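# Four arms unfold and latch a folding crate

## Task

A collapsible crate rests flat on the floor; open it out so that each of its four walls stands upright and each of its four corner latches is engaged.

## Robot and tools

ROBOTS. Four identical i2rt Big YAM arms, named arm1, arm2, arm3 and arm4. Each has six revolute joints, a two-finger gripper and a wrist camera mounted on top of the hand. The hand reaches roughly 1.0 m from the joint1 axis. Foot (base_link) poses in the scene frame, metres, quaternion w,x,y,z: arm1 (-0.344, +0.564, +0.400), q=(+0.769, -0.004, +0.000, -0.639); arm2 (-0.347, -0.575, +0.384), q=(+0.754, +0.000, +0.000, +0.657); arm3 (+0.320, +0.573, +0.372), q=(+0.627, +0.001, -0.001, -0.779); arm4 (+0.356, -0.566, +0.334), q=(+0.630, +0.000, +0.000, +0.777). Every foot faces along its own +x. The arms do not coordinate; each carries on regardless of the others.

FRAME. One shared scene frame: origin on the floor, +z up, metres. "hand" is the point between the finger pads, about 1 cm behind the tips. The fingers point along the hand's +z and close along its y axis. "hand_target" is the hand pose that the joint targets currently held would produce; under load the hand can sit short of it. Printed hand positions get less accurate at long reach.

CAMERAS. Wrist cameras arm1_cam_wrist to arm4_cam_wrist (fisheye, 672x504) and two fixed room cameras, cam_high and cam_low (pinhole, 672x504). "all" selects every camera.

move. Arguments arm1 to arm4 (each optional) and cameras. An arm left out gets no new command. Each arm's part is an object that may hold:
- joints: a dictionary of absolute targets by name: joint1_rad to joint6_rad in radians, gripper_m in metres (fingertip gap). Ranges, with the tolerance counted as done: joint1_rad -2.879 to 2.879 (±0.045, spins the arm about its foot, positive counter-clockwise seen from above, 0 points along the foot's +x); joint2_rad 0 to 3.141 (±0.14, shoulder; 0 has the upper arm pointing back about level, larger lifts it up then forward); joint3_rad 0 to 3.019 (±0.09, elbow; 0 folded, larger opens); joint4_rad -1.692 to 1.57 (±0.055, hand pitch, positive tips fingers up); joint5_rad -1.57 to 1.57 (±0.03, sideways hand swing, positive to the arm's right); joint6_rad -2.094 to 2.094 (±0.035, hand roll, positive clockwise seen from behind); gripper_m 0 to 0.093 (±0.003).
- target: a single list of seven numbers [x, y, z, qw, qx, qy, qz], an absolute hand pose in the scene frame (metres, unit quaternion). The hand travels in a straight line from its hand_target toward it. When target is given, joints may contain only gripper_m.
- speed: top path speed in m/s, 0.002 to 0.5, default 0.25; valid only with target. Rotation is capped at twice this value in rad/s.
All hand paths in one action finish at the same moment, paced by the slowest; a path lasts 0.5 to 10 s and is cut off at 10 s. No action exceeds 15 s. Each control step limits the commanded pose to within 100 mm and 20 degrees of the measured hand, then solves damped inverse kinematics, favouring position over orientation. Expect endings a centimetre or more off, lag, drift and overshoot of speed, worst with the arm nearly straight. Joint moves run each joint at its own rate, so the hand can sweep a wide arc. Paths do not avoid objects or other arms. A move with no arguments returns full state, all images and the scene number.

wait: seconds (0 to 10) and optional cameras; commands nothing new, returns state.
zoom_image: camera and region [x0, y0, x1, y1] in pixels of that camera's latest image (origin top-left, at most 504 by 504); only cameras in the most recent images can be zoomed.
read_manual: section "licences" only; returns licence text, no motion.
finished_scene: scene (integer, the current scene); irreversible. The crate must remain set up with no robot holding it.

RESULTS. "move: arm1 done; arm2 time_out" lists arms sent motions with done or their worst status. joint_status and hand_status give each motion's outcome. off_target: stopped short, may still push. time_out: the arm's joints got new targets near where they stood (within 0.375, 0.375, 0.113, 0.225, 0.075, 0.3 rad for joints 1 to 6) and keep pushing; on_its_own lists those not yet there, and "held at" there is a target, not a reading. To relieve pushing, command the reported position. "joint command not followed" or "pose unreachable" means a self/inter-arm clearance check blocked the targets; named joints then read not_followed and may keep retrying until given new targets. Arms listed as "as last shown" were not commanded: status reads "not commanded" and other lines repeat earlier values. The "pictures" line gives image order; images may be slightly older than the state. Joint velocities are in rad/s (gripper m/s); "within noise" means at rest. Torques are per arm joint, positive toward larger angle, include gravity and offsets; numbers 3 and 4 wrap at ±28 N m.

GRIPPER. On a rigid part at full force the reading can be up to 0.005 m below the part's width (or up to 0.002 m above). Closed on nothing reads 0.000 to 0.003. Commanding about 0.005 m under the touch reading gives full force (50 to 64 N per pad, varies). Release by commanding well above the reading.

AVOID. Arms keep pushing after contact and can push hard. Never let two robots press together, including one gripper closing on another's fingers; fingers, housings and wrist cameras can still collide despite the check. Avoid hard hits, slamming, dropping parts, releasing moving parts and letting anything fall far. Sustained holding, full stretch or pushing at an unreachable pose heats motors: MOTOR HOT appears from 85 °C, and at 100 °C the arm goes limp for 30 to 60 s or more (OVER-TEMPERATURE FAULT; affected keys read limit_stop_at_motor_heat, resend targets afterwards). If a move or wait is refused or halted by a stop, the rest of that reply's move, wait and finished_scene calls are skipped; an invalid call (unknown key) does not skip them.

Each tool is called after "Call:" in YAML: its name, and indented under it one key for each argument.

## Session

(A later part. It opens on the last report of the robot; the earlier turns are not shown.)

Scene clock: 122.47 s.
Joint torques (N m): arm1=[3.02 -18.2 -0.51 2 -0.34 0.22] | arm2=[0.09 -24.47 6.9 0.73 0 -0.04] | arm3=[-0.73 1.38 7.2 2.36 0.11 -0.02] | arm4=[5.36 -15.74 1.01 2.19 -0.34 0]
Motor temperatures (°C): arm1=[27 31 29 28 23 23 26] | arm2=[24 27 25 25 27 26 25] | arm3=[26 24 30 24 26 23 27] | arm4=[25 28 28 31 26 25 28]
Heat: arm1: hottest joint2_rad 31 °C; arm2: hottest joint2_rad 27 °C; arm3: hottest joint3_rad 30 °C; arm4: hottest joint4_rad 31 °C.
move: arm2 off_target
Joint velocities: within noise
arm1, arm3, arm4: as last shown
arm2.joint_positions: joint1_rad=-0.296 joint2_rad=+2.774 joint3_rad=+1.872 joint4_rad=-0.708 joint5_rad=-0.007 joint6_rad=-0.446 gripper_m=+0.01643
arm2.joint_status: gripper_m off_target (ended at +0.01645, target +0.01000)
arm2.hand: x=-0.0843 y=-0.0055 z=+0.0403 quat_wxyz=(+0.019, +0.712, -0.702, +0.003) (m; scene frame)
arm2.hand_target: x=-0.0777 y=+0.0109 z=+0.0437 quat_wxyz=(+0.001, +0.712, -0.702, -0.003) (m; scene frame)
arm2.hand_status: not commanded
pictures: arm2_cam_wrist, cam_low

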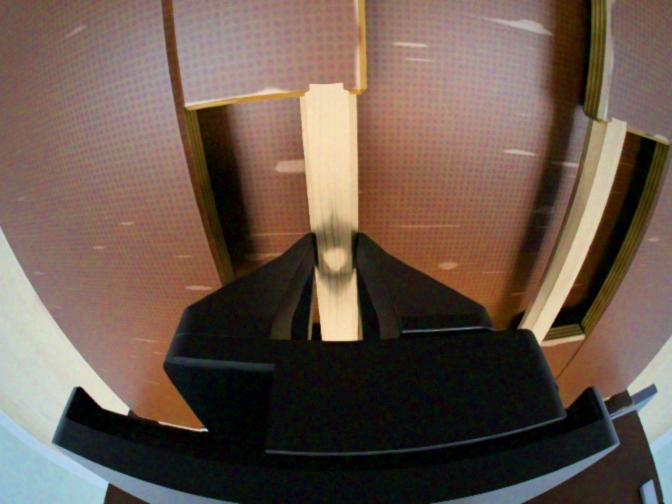

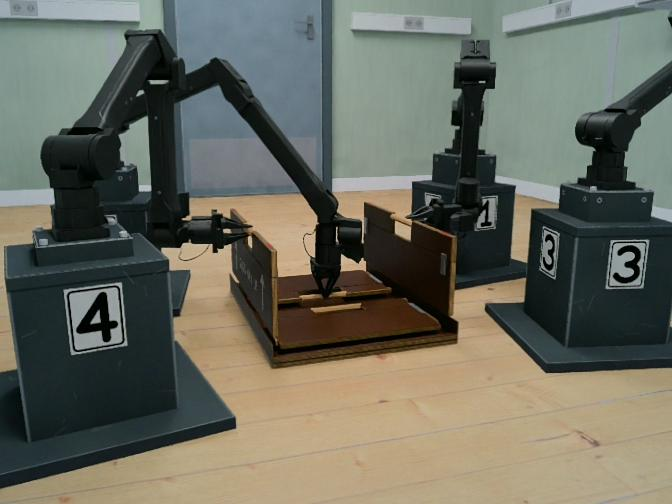

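Call:
move:
  arm2: {"target":[-0.09,0.011,0.106,-0.123,0.696,-0.696,0.123],"speed":0.08}

Call:
move:
  arm2: {"target":[-0.125,0.011,0.168,-0.242,0.664,-0.664,0.242],"speed":0.08}
  cameras: ["arm2_cam_wrist","cam_low","cam_high"]

Scene clock: 126.57 s.
Joint torques (N m): arm1=[3.08 -17.85 -0.38 1.95 -0.36 0.27] | arm2=[0.62 -27.58 4.03 0.46 0.87 0.28] | arm3=[-0.67 1.67 7.27 2.24 0.09 0.01] | arm4=[5.36 -15.74 1.01 2.19 -0.34 -0.01]
Motor temperatures (°C): arm1=[27 31 29 28 23 23 26] | arm2=[24 27 25 25 27 26 25] | arm3=[26 24 30 24 26 23 27] | arm4=[25 28 28 31 26 25 28]
Heat: arm1: hottest joint2_rad 31 °C; arm2: hottest joint2_rad 27 °C; arm3: hottest joint3_rad 30 °C; arm4: hottest joint4_rad 31 °C.
move: arm2 off_target
Joint velocities: within noise
arm1.joint_positions: joint1_rad=+0.902 joint2_rad=+2.657 joint3_rad=+0.879 joint4_rad=+1.571 joint5_rad=+1.157 joint6_rad=-1.388 gripper_m=+0.01512
arm1.joint_status: not commanded
arm1.hand: x=-0.0202 y=+0.2123 z=+0.2432 quat_wxyz=(+0.031, -0.024, -0.733, +0.679) (m; scene frame)
arm1.hand_target: x=-0.0037 y=+0.2228 z=+0.2435 quat_wxyz=(+0.010, -0.011, -0.734, +0.679) (m; scene frame)
arm1.hand_status: not commanded
arm2.joint_positions: joint1_rad=-0.200 joint2_rad=+2.653 joint3_rad=+1.683 joint4_rad=-0.528 joint5_rad=+0.314 joint6_rad=-0.367 gripper_m=+0.01618
arm2.joint_status: not commanded
arm2.hand: x=-0.0904 y=-0.0059 z=+0.0790 quat_wxyz=(-0.099, +0.705, -0.691, +0.127) (m; scene frame)
arm2.hand_target: x=-0.0875 y=+0.0107 z=+0.1050 quat_wxyz=(-0.122, +0.695, -0.697, +0.123) (m; scene frame)
arm2.hand_status: off_target (0.032 m and 3.0 deg from the pose sent, 0.068 m and 21.4 deg at the start)
arm3, arm4: as last shown
pictures: none

Scene clock: 129.30 s.
Joint torques (N m): arm1=[2.9 -18.08 -0.43 1.99 -0.34 0.24] | arm2=[1.44 -26.4 4.14 0.72 0.99 0.26] | arm3=[-0.97 1.73 7.24 2.25 0.12 0.03] | arm4=[5.36 -15.74 1.01 2.19 -0.34 -0.01]
Motor temperatures (°C): arm1=[27 31 29 28 23 23 26] | arm2=[24 28 25 25 28 26 25] | arm3=[26 24 30 24 26 23 27] | arm4=[25 28 28 31 26 25 28]
Heat: arm1: hottest joint2_rad 31 °C; arm2: hottest joint2_rad 28 °C; arm3: hottest joint3_rad 30 °C; arm4: hottest joint4_rad 31 °C.
move: arm2 off_target
Joint velocities: within noise
arm1, arm3, arm4: as last shown
arm2.joint_positions: joint1_rad=-0.071 joint2_rad=+2.542 joint3_rad=+1.548 joint4_rad=-0.469 joint5_rad=+0.673 joint6_rad=-0.260 gripper_m=+0.01604
arm2.joint_status: not commanded
arm2.hand: x=-0.1158 y=-0.0064 z=+0.1434 quat_wxyz=(-0.217, +0.672, -0.661, +0.254) (m; scene frame)
arm2.hand_target: x=-0.1212 y=+0.0103 z=+0.1671 quat_wxyz=(-0.241, +0.663, -0.665, +0.244) (m; scene frame)
arm2.hand_status: off_target (0.031 m and 3.3 deg from the pose sent, 0.097 m and 21.9 deg at the start)
pictures: arm2_cam_wrist, cam_high, cam_low

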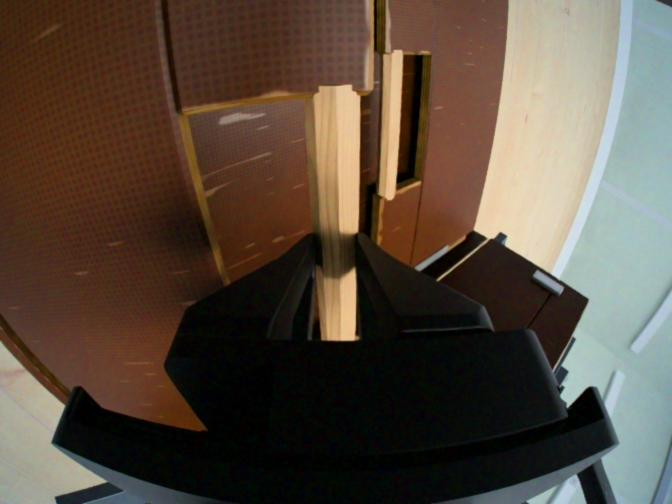

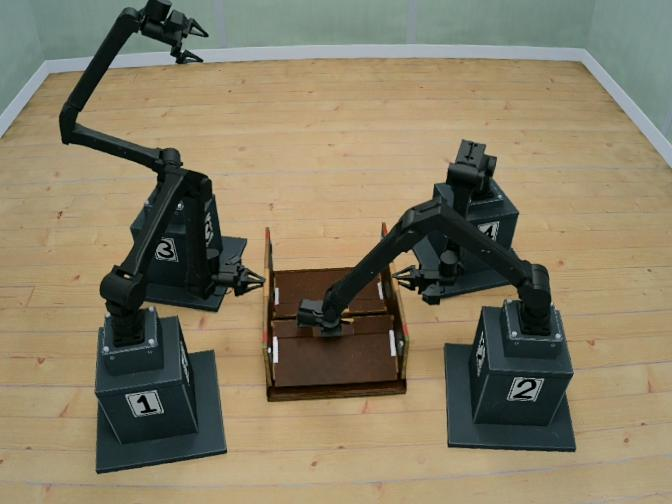

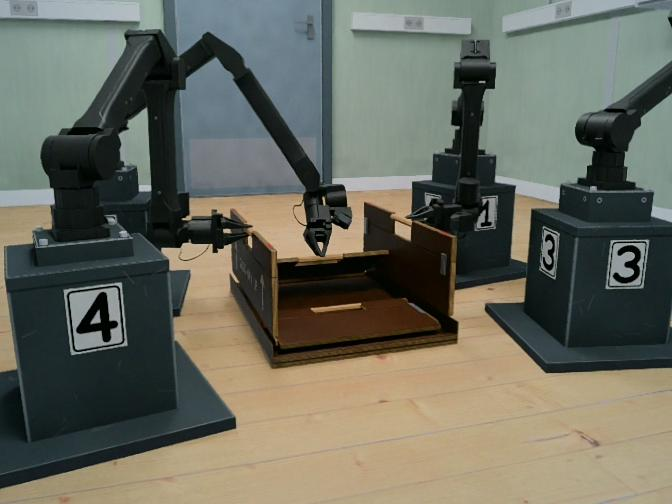

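Call:
move:
  arm2: {"target":[-0.178,0.011,0.222,-0.343,0.618,-0.618,0.343],"speed":0.08}

Call:
move:
  arm2: {"target":[-0.233,0.011,0.248,-0.406,0.579,-0.579,0.406],"speed":0.08}
  cameras: ["arm2_cam_wrist","cam_low","cam_high"]

Scene clock: 133.20 s.
Joint torques (N m): arm1=[2.9 -18.43 -0.44 1.96 -0.36 0.23] | arm2=[2.2 -25.82 4.89 -0.14 0.79 0.24] | arm3=[-0.5 1.49 7.25 2.37 0.11 0] | arm4=[5.36 -15.74 1.01 2.19 -0.34 -0.01]
Motor temperatures (°C): arm1=[27 31 29 28 23 23 26] | arm2=[24 28 25 25 28 26 25] | arm3=[26 24 30 24 26 23 27] | arm4=[25 28 28 31 26 25 28]
Heat: arm1: hottest joint2_rad 31 °C; arm2: hottest joint2_rad 28 °C; arm3: hottest joint3_rad 30 °C; arm4: hottest joint4_rad 31 °C.
move: arm2 off_target
Joint velocities: within noise
arm1, arm3, arm4: as last shown
arm2.joint_positions: joint1_rad=+0.073 joint2_rad=+2.507 joint3_rad=+1.512 joint4_rad=-0.556 joint5_rad=+1.008 joint6_rad=-0.084 gripper_m=+0.01587
arm2.joint_status: not commanded
arm2.hand: x=-0.1628 y=-0.0073 z=+0.1975 quat_wxyz=(-0.322, +0.622, -0.616, +0.360) (m; scene frame)
arm2.hand_target: x=-0.1770 y=+0.0114 z=+0.2212 quat_wxyz=(-0.343, +0.619, -0.618, +0.344) (m; scene frame)
arm2.hand_status: off_target (0.034 m and 3.1 deg from the pose sent, 0.102 m and 19.4 deg at the start)
pictures: none

Scene clock: 135.47 s.
Joint torques (N m): arm1=[2.43 -18.26 -0.46 1.91 -0.32 0.24] | arm2=[1.73 -23.47 6.93 -0.43 1.14 0.22] | arm3=[-0.32 1.9 7.23 2.37 0.15 -0.03] | arm4=[5.3 -15.74 1.01 2.19 -0.38 0]
Motor temperatures (°C): arm1=[27 31 29 28 23 23 26] | arm2=[24 28 25 25 28 26 25] | arm3=[26 24 30 24 26 23 27] | arm4=[25 28 28 31 26 25 28]
Heat: arm1: hottest joint2_rad 31 °C; arm2: hottest joint2_rad 28 °C; arm3: hottest joint3_rad 30 °C; arm4: hottest joint4_rad 31 °C.
move: arm2 off_target
Joint velocities: within noise
arm1: as last shown
arm2.joint_positions: joint1_rad=+0.201 joint2_rad=+2.530 joint3_rad=+1.579 joint4_rad=-0.880 joint5_rad=+1.202 joint6_rad=+0.234 gripper_m=+0.01515
arm2.joint_status: not commanded
arm2.hand: x=-0.2200 y=-0.0081 z=+0.2337 quat_wxyz=(-0.388, +0.583, -0.578, +0.419) (m; scene frame)
arm2.hand_target: x=-0.2323 y=+0.0123 z=+0.2485 quat_wxyz=(-0.408, +0.577, -0.581, +0.404) (m; scene frame)
arm2.hand_status: off_target (0.027 m and 2.6 deg from the pose sent, 0.088 m and 12.7 deg at the start)
arm3.joint_positions: joint1_rad=+0.368 joint2_rad=+0.508 joint3_rad=+1.375 joint4_rad=-1.360 joint5_rad=-0.070 joint6_rad=+0.635 gripper_m=+0.09396
arm3.joint_status: not commanded
arm3.hand: x=+0.3593 y=+0.3880 z=+0.9196 quat_wxyz=(-0.486, -0.725, -0.459, +0.167) (m; scene frame)
arm3.hand_target: x=+0.3588 y=+0.3913 z=+0.9281 quat_wxyz=(-0.494, -0.720, -0.456, +0.170) (m; scene frame)
arm3.hand_status: not commanded
arm4.joint_positions: joint1_rad=+0.929 joint2_rad=+2.503 joint3_rad=+0.898 joint4_rad=+1.539 joint5_rad=+1.195 joint6_rad=-1.495 gripper_m=+0.01656
arm4.joint_status: not commanded
arm4.hand: x=-0.0213 y=-0.2121 z=+0.2454 quat_wxyz=(-0.698, +0.715, -0.027, +0.016) (m; scene frame)
arm4.hand_target: x=-0.0356 y=-0.2311 z=+0.2428 quat_wxyz=(-0.699, +0.715, -0.002, +0.002) (m; scene frame)
arm4.hand_status: not commanded
pictures: arm2_cam_wrist, cam_high, cam_low

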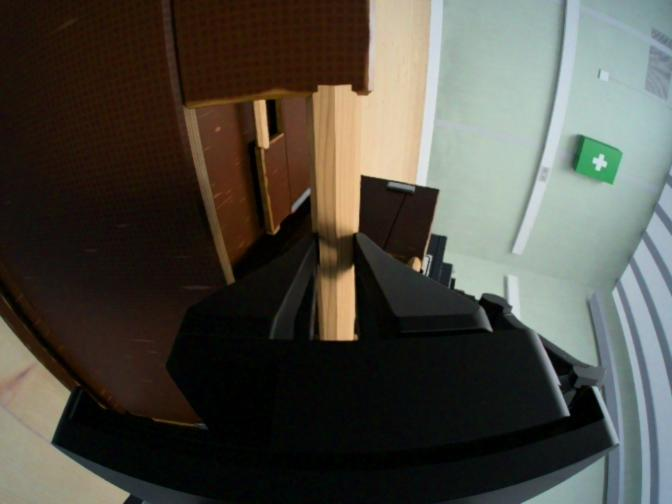

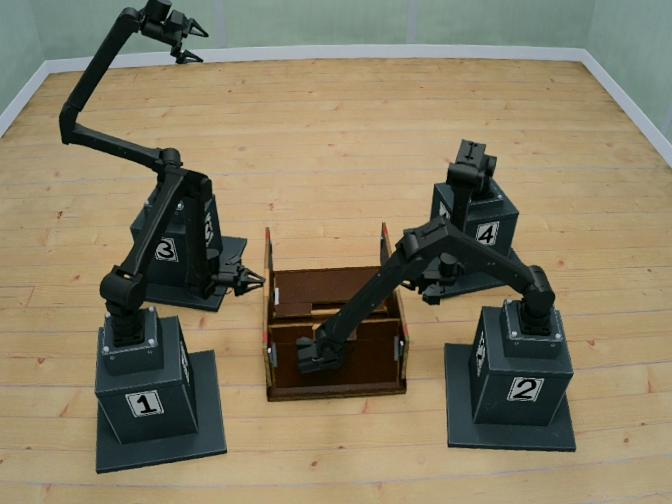

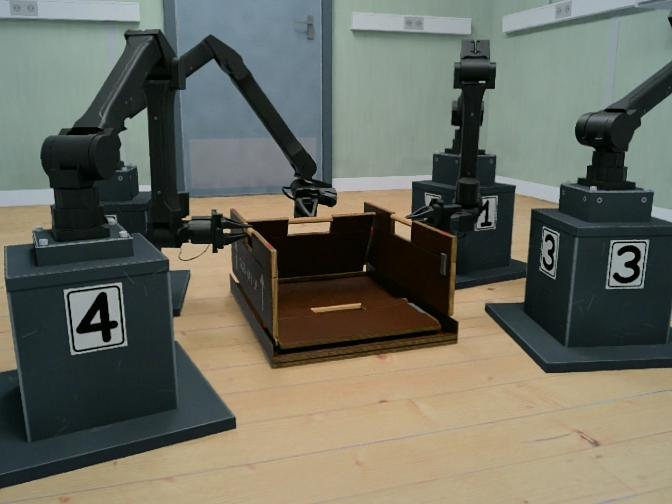

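Call:
move:
  arm2: {"target":[-0.27,0.011,0.248,-0.43,0.561,-0.561,0.43],"speed":0.06}
  cameras: ["arm2_cam_wrist","cam_low"]

Call:
move:
  arm2: {"target":[-0.3,0.011,0.245,-0.45,0.545,-0.545,0.45],"speed":0.06}
  cameras: ["arm2_cam_wrist","cam_low","cam_high"]

Call:
zoom_image:
  camera: "cam_high"
  region: [226, 210, 446, 420]

Call:
zoom_image:
  camera: "cam_low"
  region: [220, 180, 470, 370]

Scene clock: 138.80 s.
Joint torques (N m): arm1=[2.9 -17.96 -0.55 1.95 -0.35 0.25] | arm2=[2.61 -22.77 7.06 -0.51 0.58 0.18] | arm3=[-0.79 1.73 7.31 2.41 0.14 0.04] | arm4=[5.3 -15.79 1.01 2.21 -0.38 -0.01]
Motor temperatures (°C): arm1=[27 31 29 28 23 23 26] | arm2=[24 29 25 25 28 26 25] | arm3=[26 24 30 24 26 23 27] | arm4=[25 28 28 31 26 25 28]
Heat: arm1: hottest joint2_rad 31 °C; arm2: hottest joint2_rad 29 °C; arm3: hottest joint3_rad 30 °C; arm4: hottest joint4_rad 31 °C.
move: arm2 off_target
Joint velocities: within noise
arm1, arm3: as last shown
arm2.joint_positions: joint1_rad=+0.262 joint2_rad=+2.602 joint3_rad=+1.696 joint4_rad=-1.223 joint5_rad=+1.266 joint6_rad=+0.535 gripper_m=+0.01476
arm2.joint_status: not commanded
arm2.hand: x=-0.2504 y=-0.0083 z=+0.2435 quat_wxyz=(-0.413, +0.562, -0.558, +0.450) (m; scene frame)
arm2.hand_target: x=-0.2699 y=+0.0100 z=+0.2488 quat_wxyz=(-0.431, +0.561, -0.561, +0.430) (m; scene frame)
arm2.hand_status: off_target (0.028 m and 3.0 deg from the pose sent, 0.055 m and 5.9 deg at the start)
arm4.joint_positions: joint1_rad=+0.929 joint2_rad=+2.503 joint3_rad=+0.898 joint4_rad=+1.539 joint5_rad=+1.197 joint6_rad=-1.495 gripper_m=+0.01656
arm4.joint_status: not commanded
arm4.hand: x=-0.0211 y=-0.2122 z=+0.2454 quat_wxyz=(-0.698, +0.715, -0.027, +0.016) (m; scene frame)
arm4.hand_target: x=-0.0353 y=-0.2311 z=+0.2428 quat_wxyz=(-0.699, +0.715, -0.002, +0.002) (m; scene frame)
arm4.hand_status: not commanded
pictures: arm2_cam_wrist, cam_low

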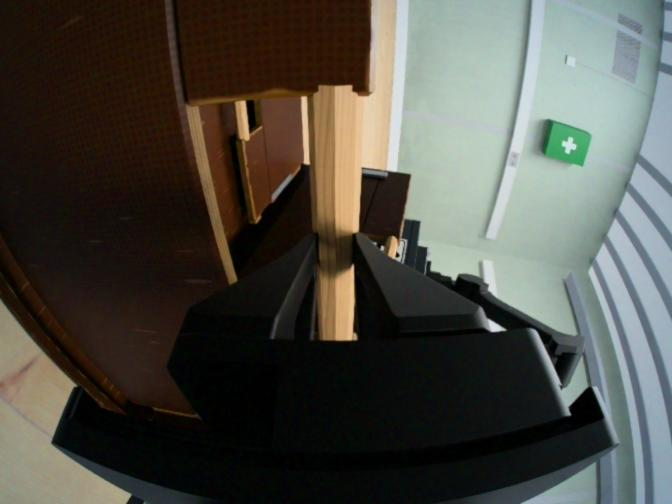

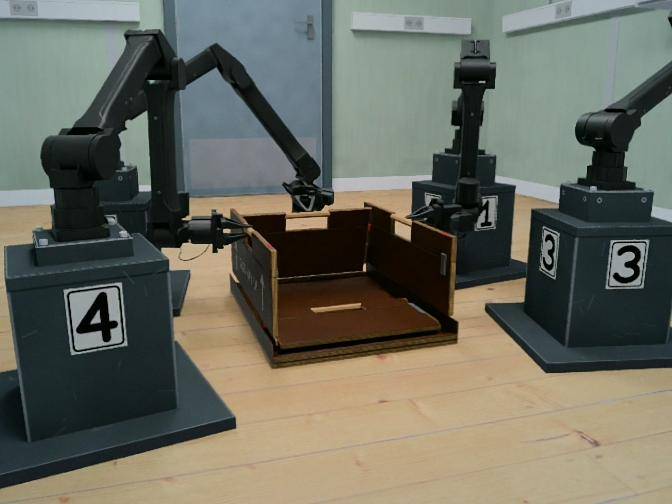

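Scene clock: 140.53 s.
Joint torques (N m): arm1=[2.37 -18.78 -0.5 1.87 -0.41 0.2] | arm2=[4.48 -21.95 7.34 -0.57 0.43 0.16] | arm3=[-0.56 1.73 7.19 2.41 0.13 -0.01] | arm4=[5.01 -15.68 1.2 2.09 -0.46 -0.01]
Motor temperatures (°C): arm1=[27 31 29 28 23 23 26] | arm2=[24 29 25 25 28 26 25] | arm3=[26 24 30 24 26 23 27] | arm4=[25 28 28 31 26 25 28]
Heat: arm1: hottest joint2_rad 31 °C; arm2: hottest joint2_rad 29 °C; arm3: hottest joint3_rad 30 °C; arm4: hottest joint4_rad 31 °C.
move: arm2 off_target
Joint velocities: within noise
arm1.joint_positions: joint1_rad=+0.902 joint2_rad=+2.657 joint3_rad=+0.879 joint4_rad=+1.571 joint5_rad=+1.160 joint6_rad=-1.388 gripper_m=+0.01512
arm1.joint_status: not commanded
arm1.hand: x=-0.0207 y=+0.2124 z=+0.2433 quat_wxyz=(+0.032, -0.025, -0.733, +0.679) (m; scene frame)
arm1.hand_target: x=-0.0043 y=+0.2224 z=+0.2436 quat_wxyz=(+0.011, -0.011, -0.734, +0.679) (m; scene frame)
arm1.hand_status: not commanded
arm2.joint_positions: joint1_rad=+0.294 joint2_rad=+2.694 joint3_rad=+1.829 joint4_rad=-1.564 joint5_rad=+1.288 joint6_rad=+0.832 gripper_m=+0.01461
arm2.joint_status: not commanded
arm2.hand: x=-0.2673 y=-0.0079 z=+0.2467 quat_wxyz=(-0.428, +0.540, -0.547, +0.475) (m; scene frame)
arm2.hand_target: x=-0.2993 y=+0.0090 z=+0.2463 quat_wxyz=(-0.450, +0.545, -0.546, +0.450) (m; scene frame)
arm2.hand_status: off_target (0.038 m and 3.9 deg from the pose sent, 0.053 m and 4.8 deg at the start)
arm3: as last shown
arm4.joint_positions: joint1_rad=+0.932 joint2_rad=+2.503 joint3_rad=+0.897 joint4_rad=+1.542 joint5_rad=+1.199 joint6_rad=-1.495 gripper_m=+0.01656
arm4.joint_status: not commanded
arm4.hand: x=-0.0214 y=-0.2136 z=+0.2456 quat_wxyz=(-0.699, +0.715, -0.027, +0.015) (m; scene frame)
arm4.hand_target: x=-0.0356 y=-0.2307 z=+0.2430 quat_wxyz=(-0.699, +0.715, -0.003, +0.002) (m; scene frame)
arm4.hand_status: not commanded
pictures: arm2_cam_wrist, cam_high, cam_low

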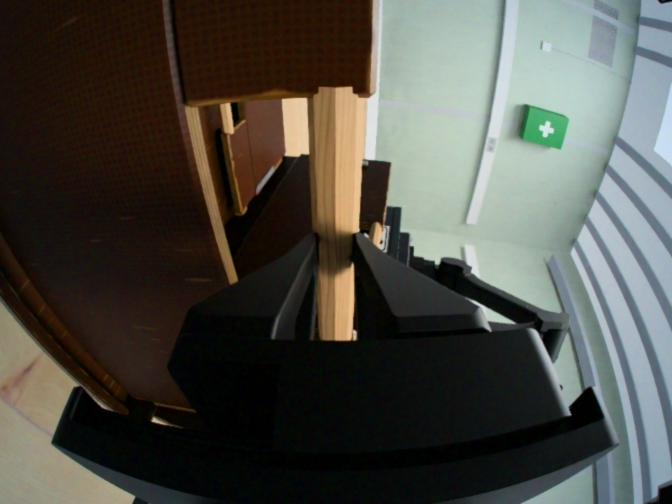

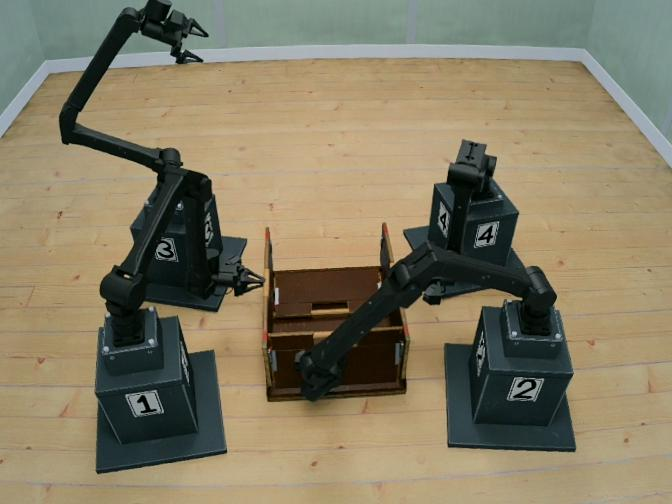

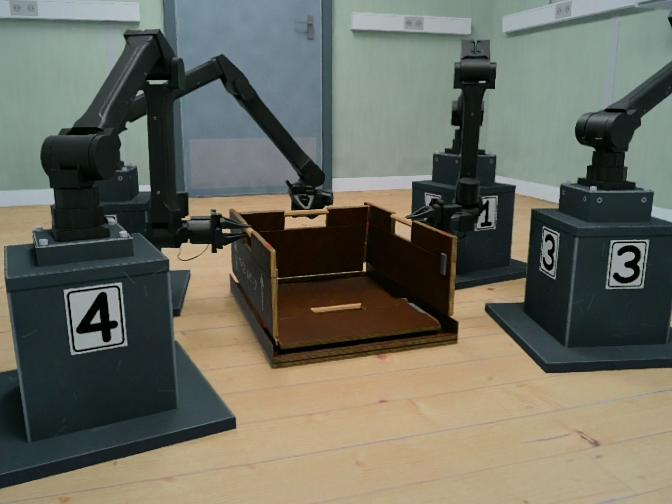

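Scaled by 2.291 from the camera's 672x504 image, which has a finer 960x720 frame.

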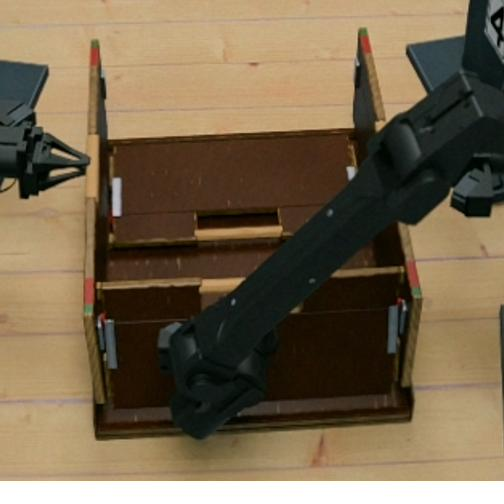

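Scaled by 2.016 from the camera's 672x504 image, which has a finer 960x720 frame.

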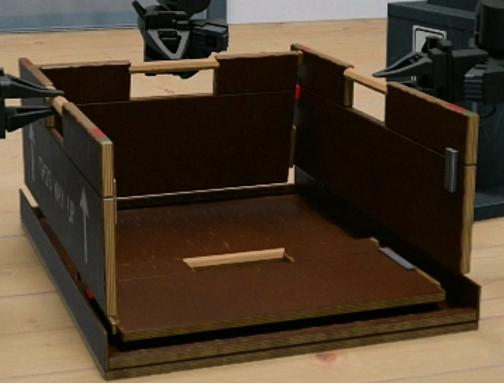

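Call:
move:
  arm2: {"target":[-0.285,0.01,0.24,-0.371,0.602,-0.602,0.371],"speed":0.06,"joints":{"gripper_m":0.028}}

Call:
move:
  arm2: {"target":[-0.325,0.01,0.238,-0.371,0.602,-0.602,0.371],"speed":0.06}
  cameras: ["arm2_cam_wrist","cam_low","cam_high"]

Call:
zoom_image:
  camera: "cam_high"
  region: [226, 210, 446, 420]

Call:
zoom_image:
  camera: "cam_low"
  region: [220, 180, 470, 370]

Scene clock: 145.70 s.
Joint torques (N m): arm1=[2.55 -18.2 -0.64 1.84 -0.45 0.19] | arm2=[-0.44 -26.29 4.36 0.03 0.43 -0.03] | arm3=[-0.79 1.55 7.17 2.41 0.12 -0.04] | arm4=[5.01 -15.74 1.21 2.09 -0.46 -0.01]
Motor temperatures (°C): arm1=[27 31 28 28 23 23 26] | arm2=[24 29 25 25 28 26 25] | arm3=[26 24 30 24 26 23 27] | arm4=[25 28 28 31 26 25 28]
Heat: arm1: hottest joint2_rad 31 °C; arm2: hottest joint2_rad 29 °C; arm3: hottest joint3_rad 30 °C; arm4: hottest joint4_rad 31 °C.
move: arm2 off_target
Joint velocities: within noise
arm1, arm3, arm4: as last shown
arm2.joint_positions: joint1_rad=+0.305 joint2_rad=+2.556 joint3_rad=+1.644 joint4_rad=-1.009 joint5_rad=+1.084 joint6_rad=+0.347 gripper_m=+0.02789
arm2.joint_status: all done
arm2.hand: x=-0.2877 y=-0.0018 z=+0.2194 quat_wxyz=(-0.364, +0.610, -0.590, +0.385) (m; scene frame)
arm2.hand_target: x=-0.2853 y=+0.0102 z=+0.2392 quat_wxyz=(-0.371, +0.603, -0.601, +0.370) (m; scene frame)
arm2.hand_status: off_target (0.024 m and 2.4 deg from the pose sent, 0.026 m and 16.6 deg at the start)
pictures: none

Scene clock: 147.20 s.
Joint torques (N m): arm1=[2.55 -17.79 -0.44 1.92 -0.46 0.21] | arm2=[-0.67 -23.47 6.56 -0.72 0.42 0.17] | arm3=[-0.97 2.2 7.27 2.32 0.11 0.04] | arm4=[4.95 -15.68 1.2 2.07 -0.46 -0.01]
Motor temperatures (°C): arm1=[27 31 28 28 23 23 26] | arm2=[24 29 25 25 28 26 25] | arm3=[26 24 30 24 26 23 27] | arm4=[25 28 28 31 26 25 28]
Heat: arm1: hottest joint2_rad 31 °C; arm2: hottest joint2_rad 29 °C; arm3: hottest joint3_rad 30 °C; arm4: hottest joint4_rad 31 °C.
move: arm2 off_target
Joint velocities: within noise
arm1, arm3, arm4: as last shown
arm2.joint_positions: joint1_rad=+0.368 joint2_rad=+2.556 joint3_rad=+1.685 joint4_rad=-1.139 joint5_rad=+1.059 joint6_rad=+0.461 gripper_m=+0.02789
arm2.joint_status: not commanded
arm2.hand: x=-0.3254 y=-0.0017 z=+0.2312 quat_wxyz=(-0.367, +0.610, -0.591, +0.380) (m; scene frame)
arm2.hand_target: x=-0.3280 y=+0.0099 z=+0.2381 quat_wxyz=(-0.372, +0.604, -0.600, +0.370) (m; scene frame)
arm2.hand_status: off_target (0.014 m and 1.9 deg from the pose sent, 0.043 m and 2.4 deg at the start)
pictures: arm2_cam_wrist, cam_high, cam_low

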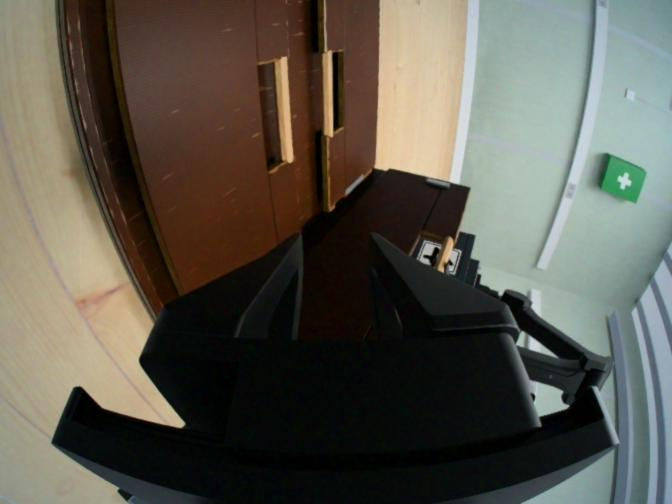

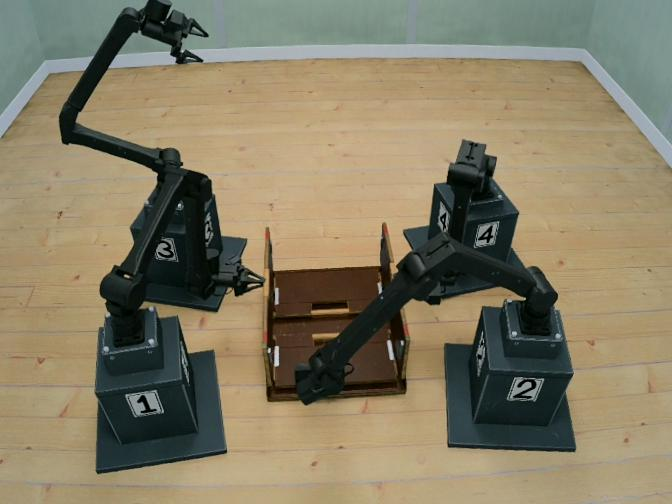

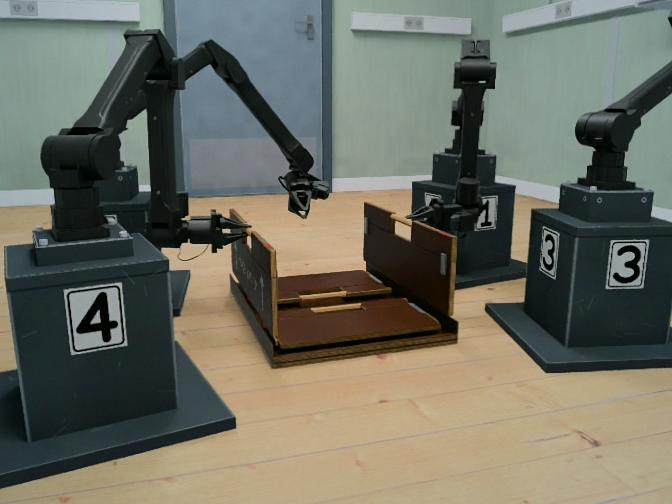

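Scaled by 2.291 from the camera's 672x504 image, which has a finer 960x720 frame.

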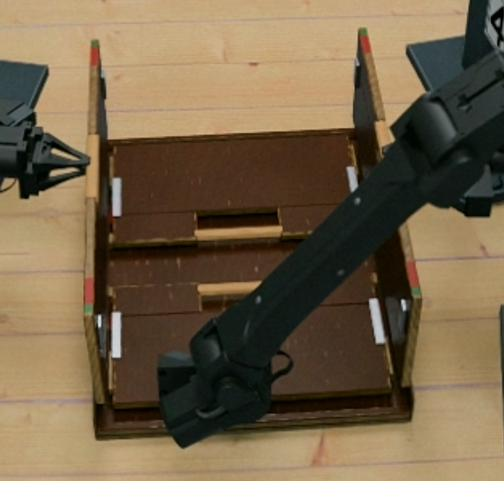

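Scaled by 2.016 from the camera's 672x504 image, which has a finer 960x720 frame.

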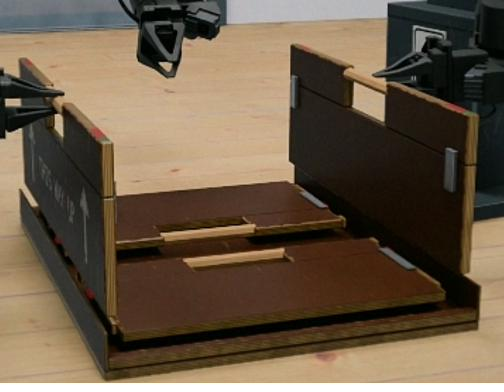

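Call:
move:
  arm2: {"target":[-0.25,0.01,0.32,0,0.707,-0.707,0]}

Call:
move:
  arm2: {"target":[-0.073,0.01,0.13,0.2126,0.6743,-0.6743,-0.2126],"joints":{"gripper_m":0.042}}
  cameras: ["arm2_cam_wrist","cam_low"]

Call:
zoom_image:
  camera: "cam_low"
  region: [220, 180, 470, 370]

Scene clock: 153.97 s.
Joint torques (N m): arm1=[2.49 -18.2 -0.51 1.95 -0.47 0.23] | arm2=[-0.26 -24.41 8.18 -0.1 -0.12 -0.14] | arm3=[-0.15 1.73 7.27 2.35 0.16 0] | arm4=[5.01 -15.68 1.2 2.1 -0.46 0]
Motor temperatures (°C): arm1=[27 31 28 28 23 23 26] | arm2=[24 29 25 25 28 26 25] | arm3=[26 24 30 24 26 23 27] | arm4=[25 28 27 31 26 25 28]
Heat: arm1: hottest joint2_rad 31 °C; arm2: hottest joint2_rad 29 °C; arm3: hottest joint3_rad 30 °C; arm4: hottest joint4_rad 31 °C.
move: arm2 off_target
Joint velocities: within noise
arm1, arm3, arm4: as last shown
arm2.joint_positions: joint1_rad=-0.026 joint2_rad=+2.179 joint3_rad=+1.469 joint4_rad=-0.927 joint5_rad=+0.007 joint6_rad=-0.148 gripper_m=+0.02789
arm2.joint_status: not commanded
arm2.hand: x=-0.2532 y=-0.0158 z=+0.2905 quat_wxyz=(+0.024, +0.702, -0.712, +0.022) (m; scene frame)
arm2.hand_target: x=-0.2515 y=+0.0078 z=+0.3207 quat_wxyz=(+0.000, +0.706, -0.708, +0.003) (m; scene frame)
arm2.hand_status: off_target (0.039 m and 3.9 deg from the pose sent, 0.117 m and 63.8 deg at the start)
pictures: none

Scene clock: 156.40 s.
Joint torques (N m): arm1=[2.9 -18.08 -0.35 2.02 -0.44 0.25] | arm2=[0.26 -25.76 8.14 -0.66 -0.52 -0.17] | arm3=[-0.5 1.67 7.32 2.33 0.12 0.01] | arm4=[5.01 -15.74 1.21 2.09 -0.46 0]
Motor temperatures (°C): arm1=[27 31 28 28 23 23 26] | arm2=[24 29 25 25 28 26 25] | arm3=[26 24 30 24 26 23 27] | arm4=[25 28 27 31 26 25 28]
Heat: arm1: hottest joint2_rad 31 °C; arm2: hottest joint2_rad 29 °C; arm3: hottest joint3_rad 30 °C; arm4: hottest joint4_rad 31 °C.
move: arm2 done
Joint velocities: within noise
arm1, arm3, arm4: as last shown
arm2.joint_positions: joint1_rad=-0.433 joint2_rad=+2.848 joint3_rad=+2.222 joint4_rad=-1.317 joint5_rad=-0.507 joint6_rad=-0.651 gripper_m=+0.04187
arm2.joint_status: all done
arm2.hand: x=-0.0770 y=+0.0022 z=+0.1254 quat_wxyz=(+0.219, +0.669, -0.679, -0.211) (m; scene frame)
arm2.hand_target: x=-0.0760 y=+0.0129 z=+0.1292 quat_wxyz=(+0.211, +0.676, -0.672, -0.215) (m; scene frame)
arm2.hand_status: done (0.010 m and 1.1 deg from the pose sent, 0.243 m and 35.0 deg at the start)
pictures: arm2_cam_wrist, cam_low

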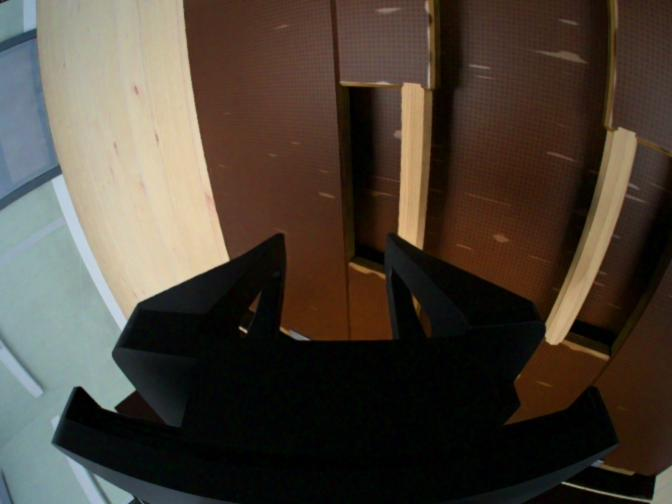

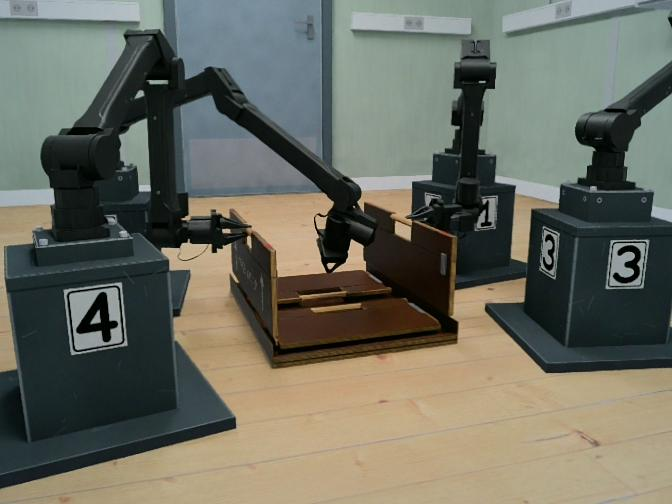

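Scaled by 2.016 from the camera's 672x504 image, which has a finer 960x720 frame.

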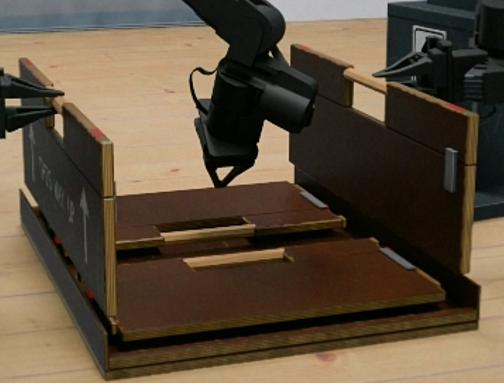

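Call:
move:
  arm2: {"target":[-0.079,0.003,0.075,0.2126,0.6743,-0.6743,-0.2126],"speed":0.1}

Call:
move:
  arm2: {"target":[-0.079,0.003,0.05,0.2126,0.6743,-0.6743,-0.2126],"speed":0.06}
  cameras: ["arm2_cam_wrist","cam_low"]

Call:
zoom_image:
  camera: "cam_low"
  region: [270, 230, 400, 330]

Scene clock: 159.67 s.
Joint torques (N m): arm1=[2.43 -18.08 -0.44 1.91 -0.46 0.19] | arm2=[0.21 -26.23 7.69 0.01 -0.29 -0.18] | arm3=[-0.79 2.14 7.24 2.3 0.1 0.01] | arm4=[5.01 -15.68 1.2 2.09 -0.46 0]
Motor temperatures (°C): arm1=[27 31 28 28 24 23 26] | arm2=[24 29 25 25 28 26 25] | arm3=[26 24 30 24 26 23 27] | arm4=[25 28 27 31 26 25 28]
Heat: arm1: hottest joint2_rad 31 °C; arm2: hottest joint2_rad 29 °C; arm3: hottest joint3_rad 30 °C; arm4: hottest joint4_rad 31 °C.
move: arm2 off_target
Joint velocities: within noise
arm1, arm3, arm4: as last shown
arm2.joint_positions: joint1_rad=-0.433 joint2_rad=+2.952 joint3_rad=+2.263 joint4_rad=-1.286 joint5_rad=-0.507 joint6_rad=-0.651 gripper_m=+0.04187
arm2.joint_status: not commanded
arm2.hand: x=-0.0871 y=-0.0137 z=+0.0691 quat_wxyz=(+0.234, +0.664, -0.679, -0.208) (m; scene frame)
arm2.hand_target: x=-0.0796 y=+0.0020 z=+0.0757 quat_wxyz=(+0.213, +0.674, -0.675, -0.212) (m; scene frame)
arm2.hand_status: off_target (0.019 m and 2.8 deg from the pose sent, 0.050 m and 1.1 deg at the start)
pictures: none

Scene clock: 161.10 s.
Joint torques (N m): arm1=[2.32 -17.96 -0.68 1.88 -0.45 0.22] | arm2=[0.21 -25.82 7.79 -0.21 -0.3 -0.17] | arm3=[-0.73 1.32 7.32 2.3 0.13 0] | arm4=[5.01 -15.68 1.21 2.1 -0.46 0]
Motor temperatures (°C): arm1=[27 31 28 28 24 23 26] | arm2=[24 29 25 25 28 26 25] | arm3=[26 24 30 24 26 23 27] | arm4=[25 28 27 31 26 25 28]
Heat: arm1: hottest joint2_rad 31 °C; arm2: hottest joint2_rad 29 °C; arm3: hottest joint3_rad 30 °C; arm4: hottest joint4_rad 31 °C.
move: arm2 off_target
Joint velocities: within noise
arm1, arm4: as last shown
arm2.joint_positions: joint1_rad=-0.433 joint2_rad=+3.016 joint3_rad=+2.337 joint4_rad=-1.283 joint5_rad=-0.507 joint6_rad=-0.651 gripper_m=+0.04187
arm2.joint_status: not commanded
arm2.hand: x=-0.0848 y=-0.0101 z=+0.0460 quat_wxyz=(+0.228, +0.666, -0.679, -0.209) (m; scene frame)
arm2.hand_target: x=-0.0793 y=+0.0026 z=+0.0502 quat_wxyz=(+0.212, +0.674, -0.675, -0.213) (m; scene frame)
arm2.hand_status: off_target (0.015 m and 2.1 deg from the pose sent, 0.027 m and 2.8 deg at the start)
arm3.joint_positions: joint1_rad=+0.368 joint2_rad=+0.508 joint3_rad=+1.375 joint4_rad=-1.360 joint5_rad=-0.070 joint6_rad=+0.635 gripper_m=+0.09396
arm3.joint_status: not commanded
arm3.hand: x=+0.3593 y=+0.3880 z=+0.9196 quat_wxyz=(-0.486, -0.725, -0.459, +0.167) (m; scene frame)
arm3.hand_target: x=+0.3588 y=+0.3913 z=+0.9281 quat_wxyz=(-0.494, -0.720, -0.456, +0.170) (m; scene frame)
arm3.hand_status: not commanded
pictures: arm2_cam_wrist, cam_low

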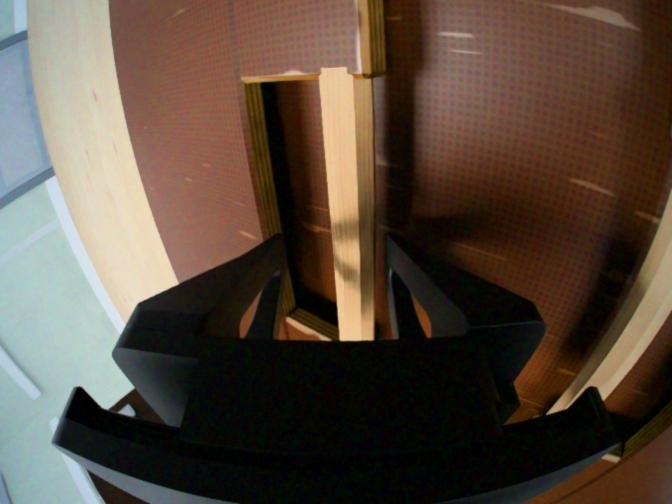

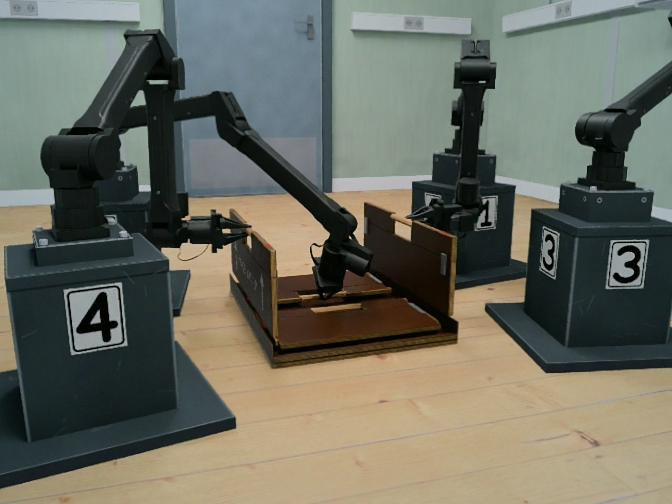

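Scaled by 3.877 from the camera's 672x504 image, which has a finer 960x720 frame.

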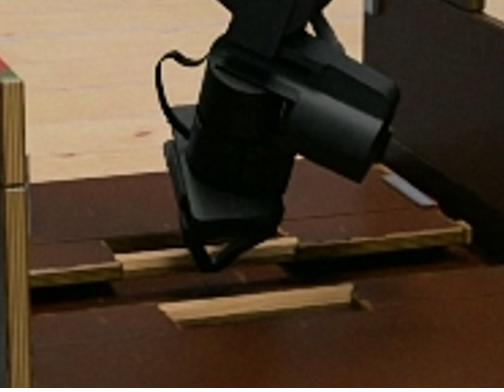

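Call:
move:
  arm2: {"target":[-0.0775,0.003,0.046,0.2126,0.6743,-0.6743,-0.2126],"speed":0.06}

Call:
move:
  arm2: {"joints":{"gripper_m":0.008}}
  cameras: ["arm2_cam_wrist","cam_low"]

Call:
zoom_image:
  camera: "cam_low"
  region: [270, 230, 400, 330]

Scene clock: 163.60 s.
Joint torques (N m): arm1=[2.78 -17.96 -0.58 1.85 -0.51 0.21] | arm2=[0.15 -25.17 7.88 -0.44 -0.28 -0.19] | arm3=[-0.91 1.96 7.24 2.26 0.12 -0.01] | arm4=[5.01 -15.74 1.2 2.09 -0.46 -0.01]
Motor temperatures (°C): arm1=[27 31 28 28 24 23 26] | arm2=[24 29 25 25 28 26 25] | arm3=[26 24 30 24 26 23 27] | arm4=[25 28 27 31 26 25 28]
Heat: arm1: hottest joint2_rad 31 °C; arm2: hottest joint2_rad 29 °C; arm3: hottest joint3_rad 30 °C; arm4: hottest joint4_rad 31 °C.
move: arm2 done
Joint velocities: within noise
arm1, arm3, arm4: as last shown
arm2.joint_positions: joint1_rad=-0.433 joint2_rad=+3.026 joint3_rad=+2.358 joint4_rad=-1.283 joint5_rad=-0.507 joint6_rad=-0.651 gripper_m=+0.04187
arm2.joint_status: not commanded
arm2.hand: x=-0.0820 y=-0.0056 z=+0.0451 quat_wxyz=(+0.222, +0.667, -0.679, -0.211) (m; scene frame)
arm2.hand_target: x=-0.0779 y=+0.0025 z=+0.0454 quat_wxyz=(+0.213, +0.674, -0.675, -0.213) (m; scene frame)
arm2.hand_status: done (0.010 m and 1.5 deg from the pose sent, 0.015 m and 2.1 deg at the start)
pictures: none

Scene clock: 164.30 s.
Joint torques (N m): arm1=[2.43 -18.2 -0.53 1.73 -0.42 0.23] | arm2=[0.15 -25.99 7.42 -0.58 -0.3 -0.11] | arm3=[-0.85 1.67 7.19 2.3 0.11 -0.01] | arm4=[5.01 -15.74 1.2 2.09 -0.46 0]
Motor temperatures (°C): arm1=[27 31 28 28 24 23 26] | arm2=[24 29 25 25 28 26 25] | arm3=[26 24 30 24 26 23 27] | arm4=[25 28 27 31 26 25 28]
Heat: arm1: hottest joint2_rad 31 °C; arm2: hottest joint2_rad 29 °C; arm3: hottest joint3_rad 30 °C; arm4: hottest joint4_rad 31 °C.
move: arm2 off_target
Joint velocities: within noise
arm1.joint_positions: joint1_rad=+0.902 joint2_rad=+2.657 joint3_rad=+0.879 joint4_rad=+1.571 joint5_rad=+1.160 joint6_rad=-1.388 gripper_m=+0.01512
arm1.joint_status: not commanded
arm1.hand: x=-0.0207 y=+0.2124 z=+0.2433 quat_wxyz=(+0.032, -0.025, -0.733, +0.679) (m; scene frame)
arm1.hand_target: x=-0.0043 y=+0.2224 z=+0.2436 quat_wxyz=(+0.011, -0.011, -0.734, +0.679) (m; scene frame)
arm1.hand_status: not commanded
arm2.joint_positions: joint1_rad=-0.439 joint2_rad=+3.032 joint3_rad=+2.365 joint4_rad=-1.278 joint5_rad=-0.507 joint6_rad=-0.668 gripper_m=+0.01359
arm2.joint_status: gripper_m off_target (ended at +0.01362, target +0.00800)
arm2.hand: x=-0.0780 y=-0.0065 z=+0.0423 quat_wxyz=(+0.218, +0.672, -0.675, -0.214) (m; scene frame)
arm2.hand_target: x=-0.0742 y=+0.0011 z=+0.0460 quat_wxyz=(+0.210, +0.676, -0.673, -0.215) (m; scene frame)
arm2.hand_status: not commanded
arm3: as last shown
arm4.joint_positions: joint1_rad=+0.932 joint2_rad=+2.503 joint3_rad=+0.897 joint4_rad=+1.542 joint5_rad=+1.199 joint6_rad=-1.495 gripper_m=+0.01656
arm4.joint_status: not commanded
arm4.hand: x=-0.0214 y=-0.2136 z=+0.2456 quat_wxyz=(-0.699, +0.715, -0.027, +0.015) (m; scene frame)
arm4.hand_target: x=-0.0356 y=-0.2307 z=+0.2430 quat_wxyz=(-0.699, +0.715, -0.003, +0.002) (m; scene frame)
arm4.hand_status: not commanded
pictures: arm2_cam_wrist, cam_low

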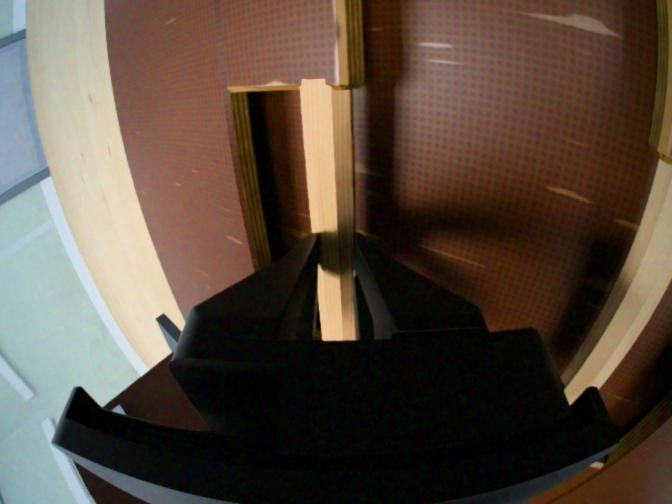

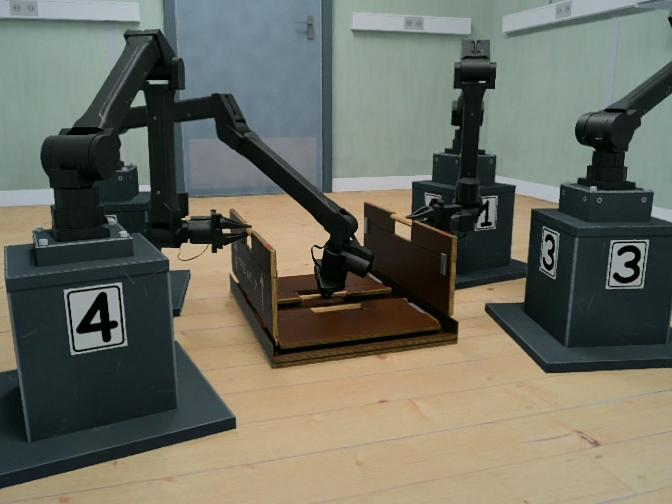

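Scaled by 3.877 from the camera's 672x504 image, which has a finer 960x720 frame.

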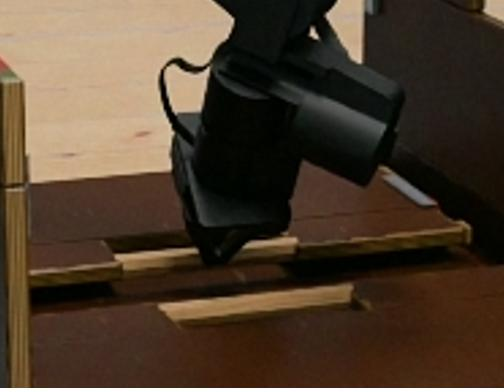

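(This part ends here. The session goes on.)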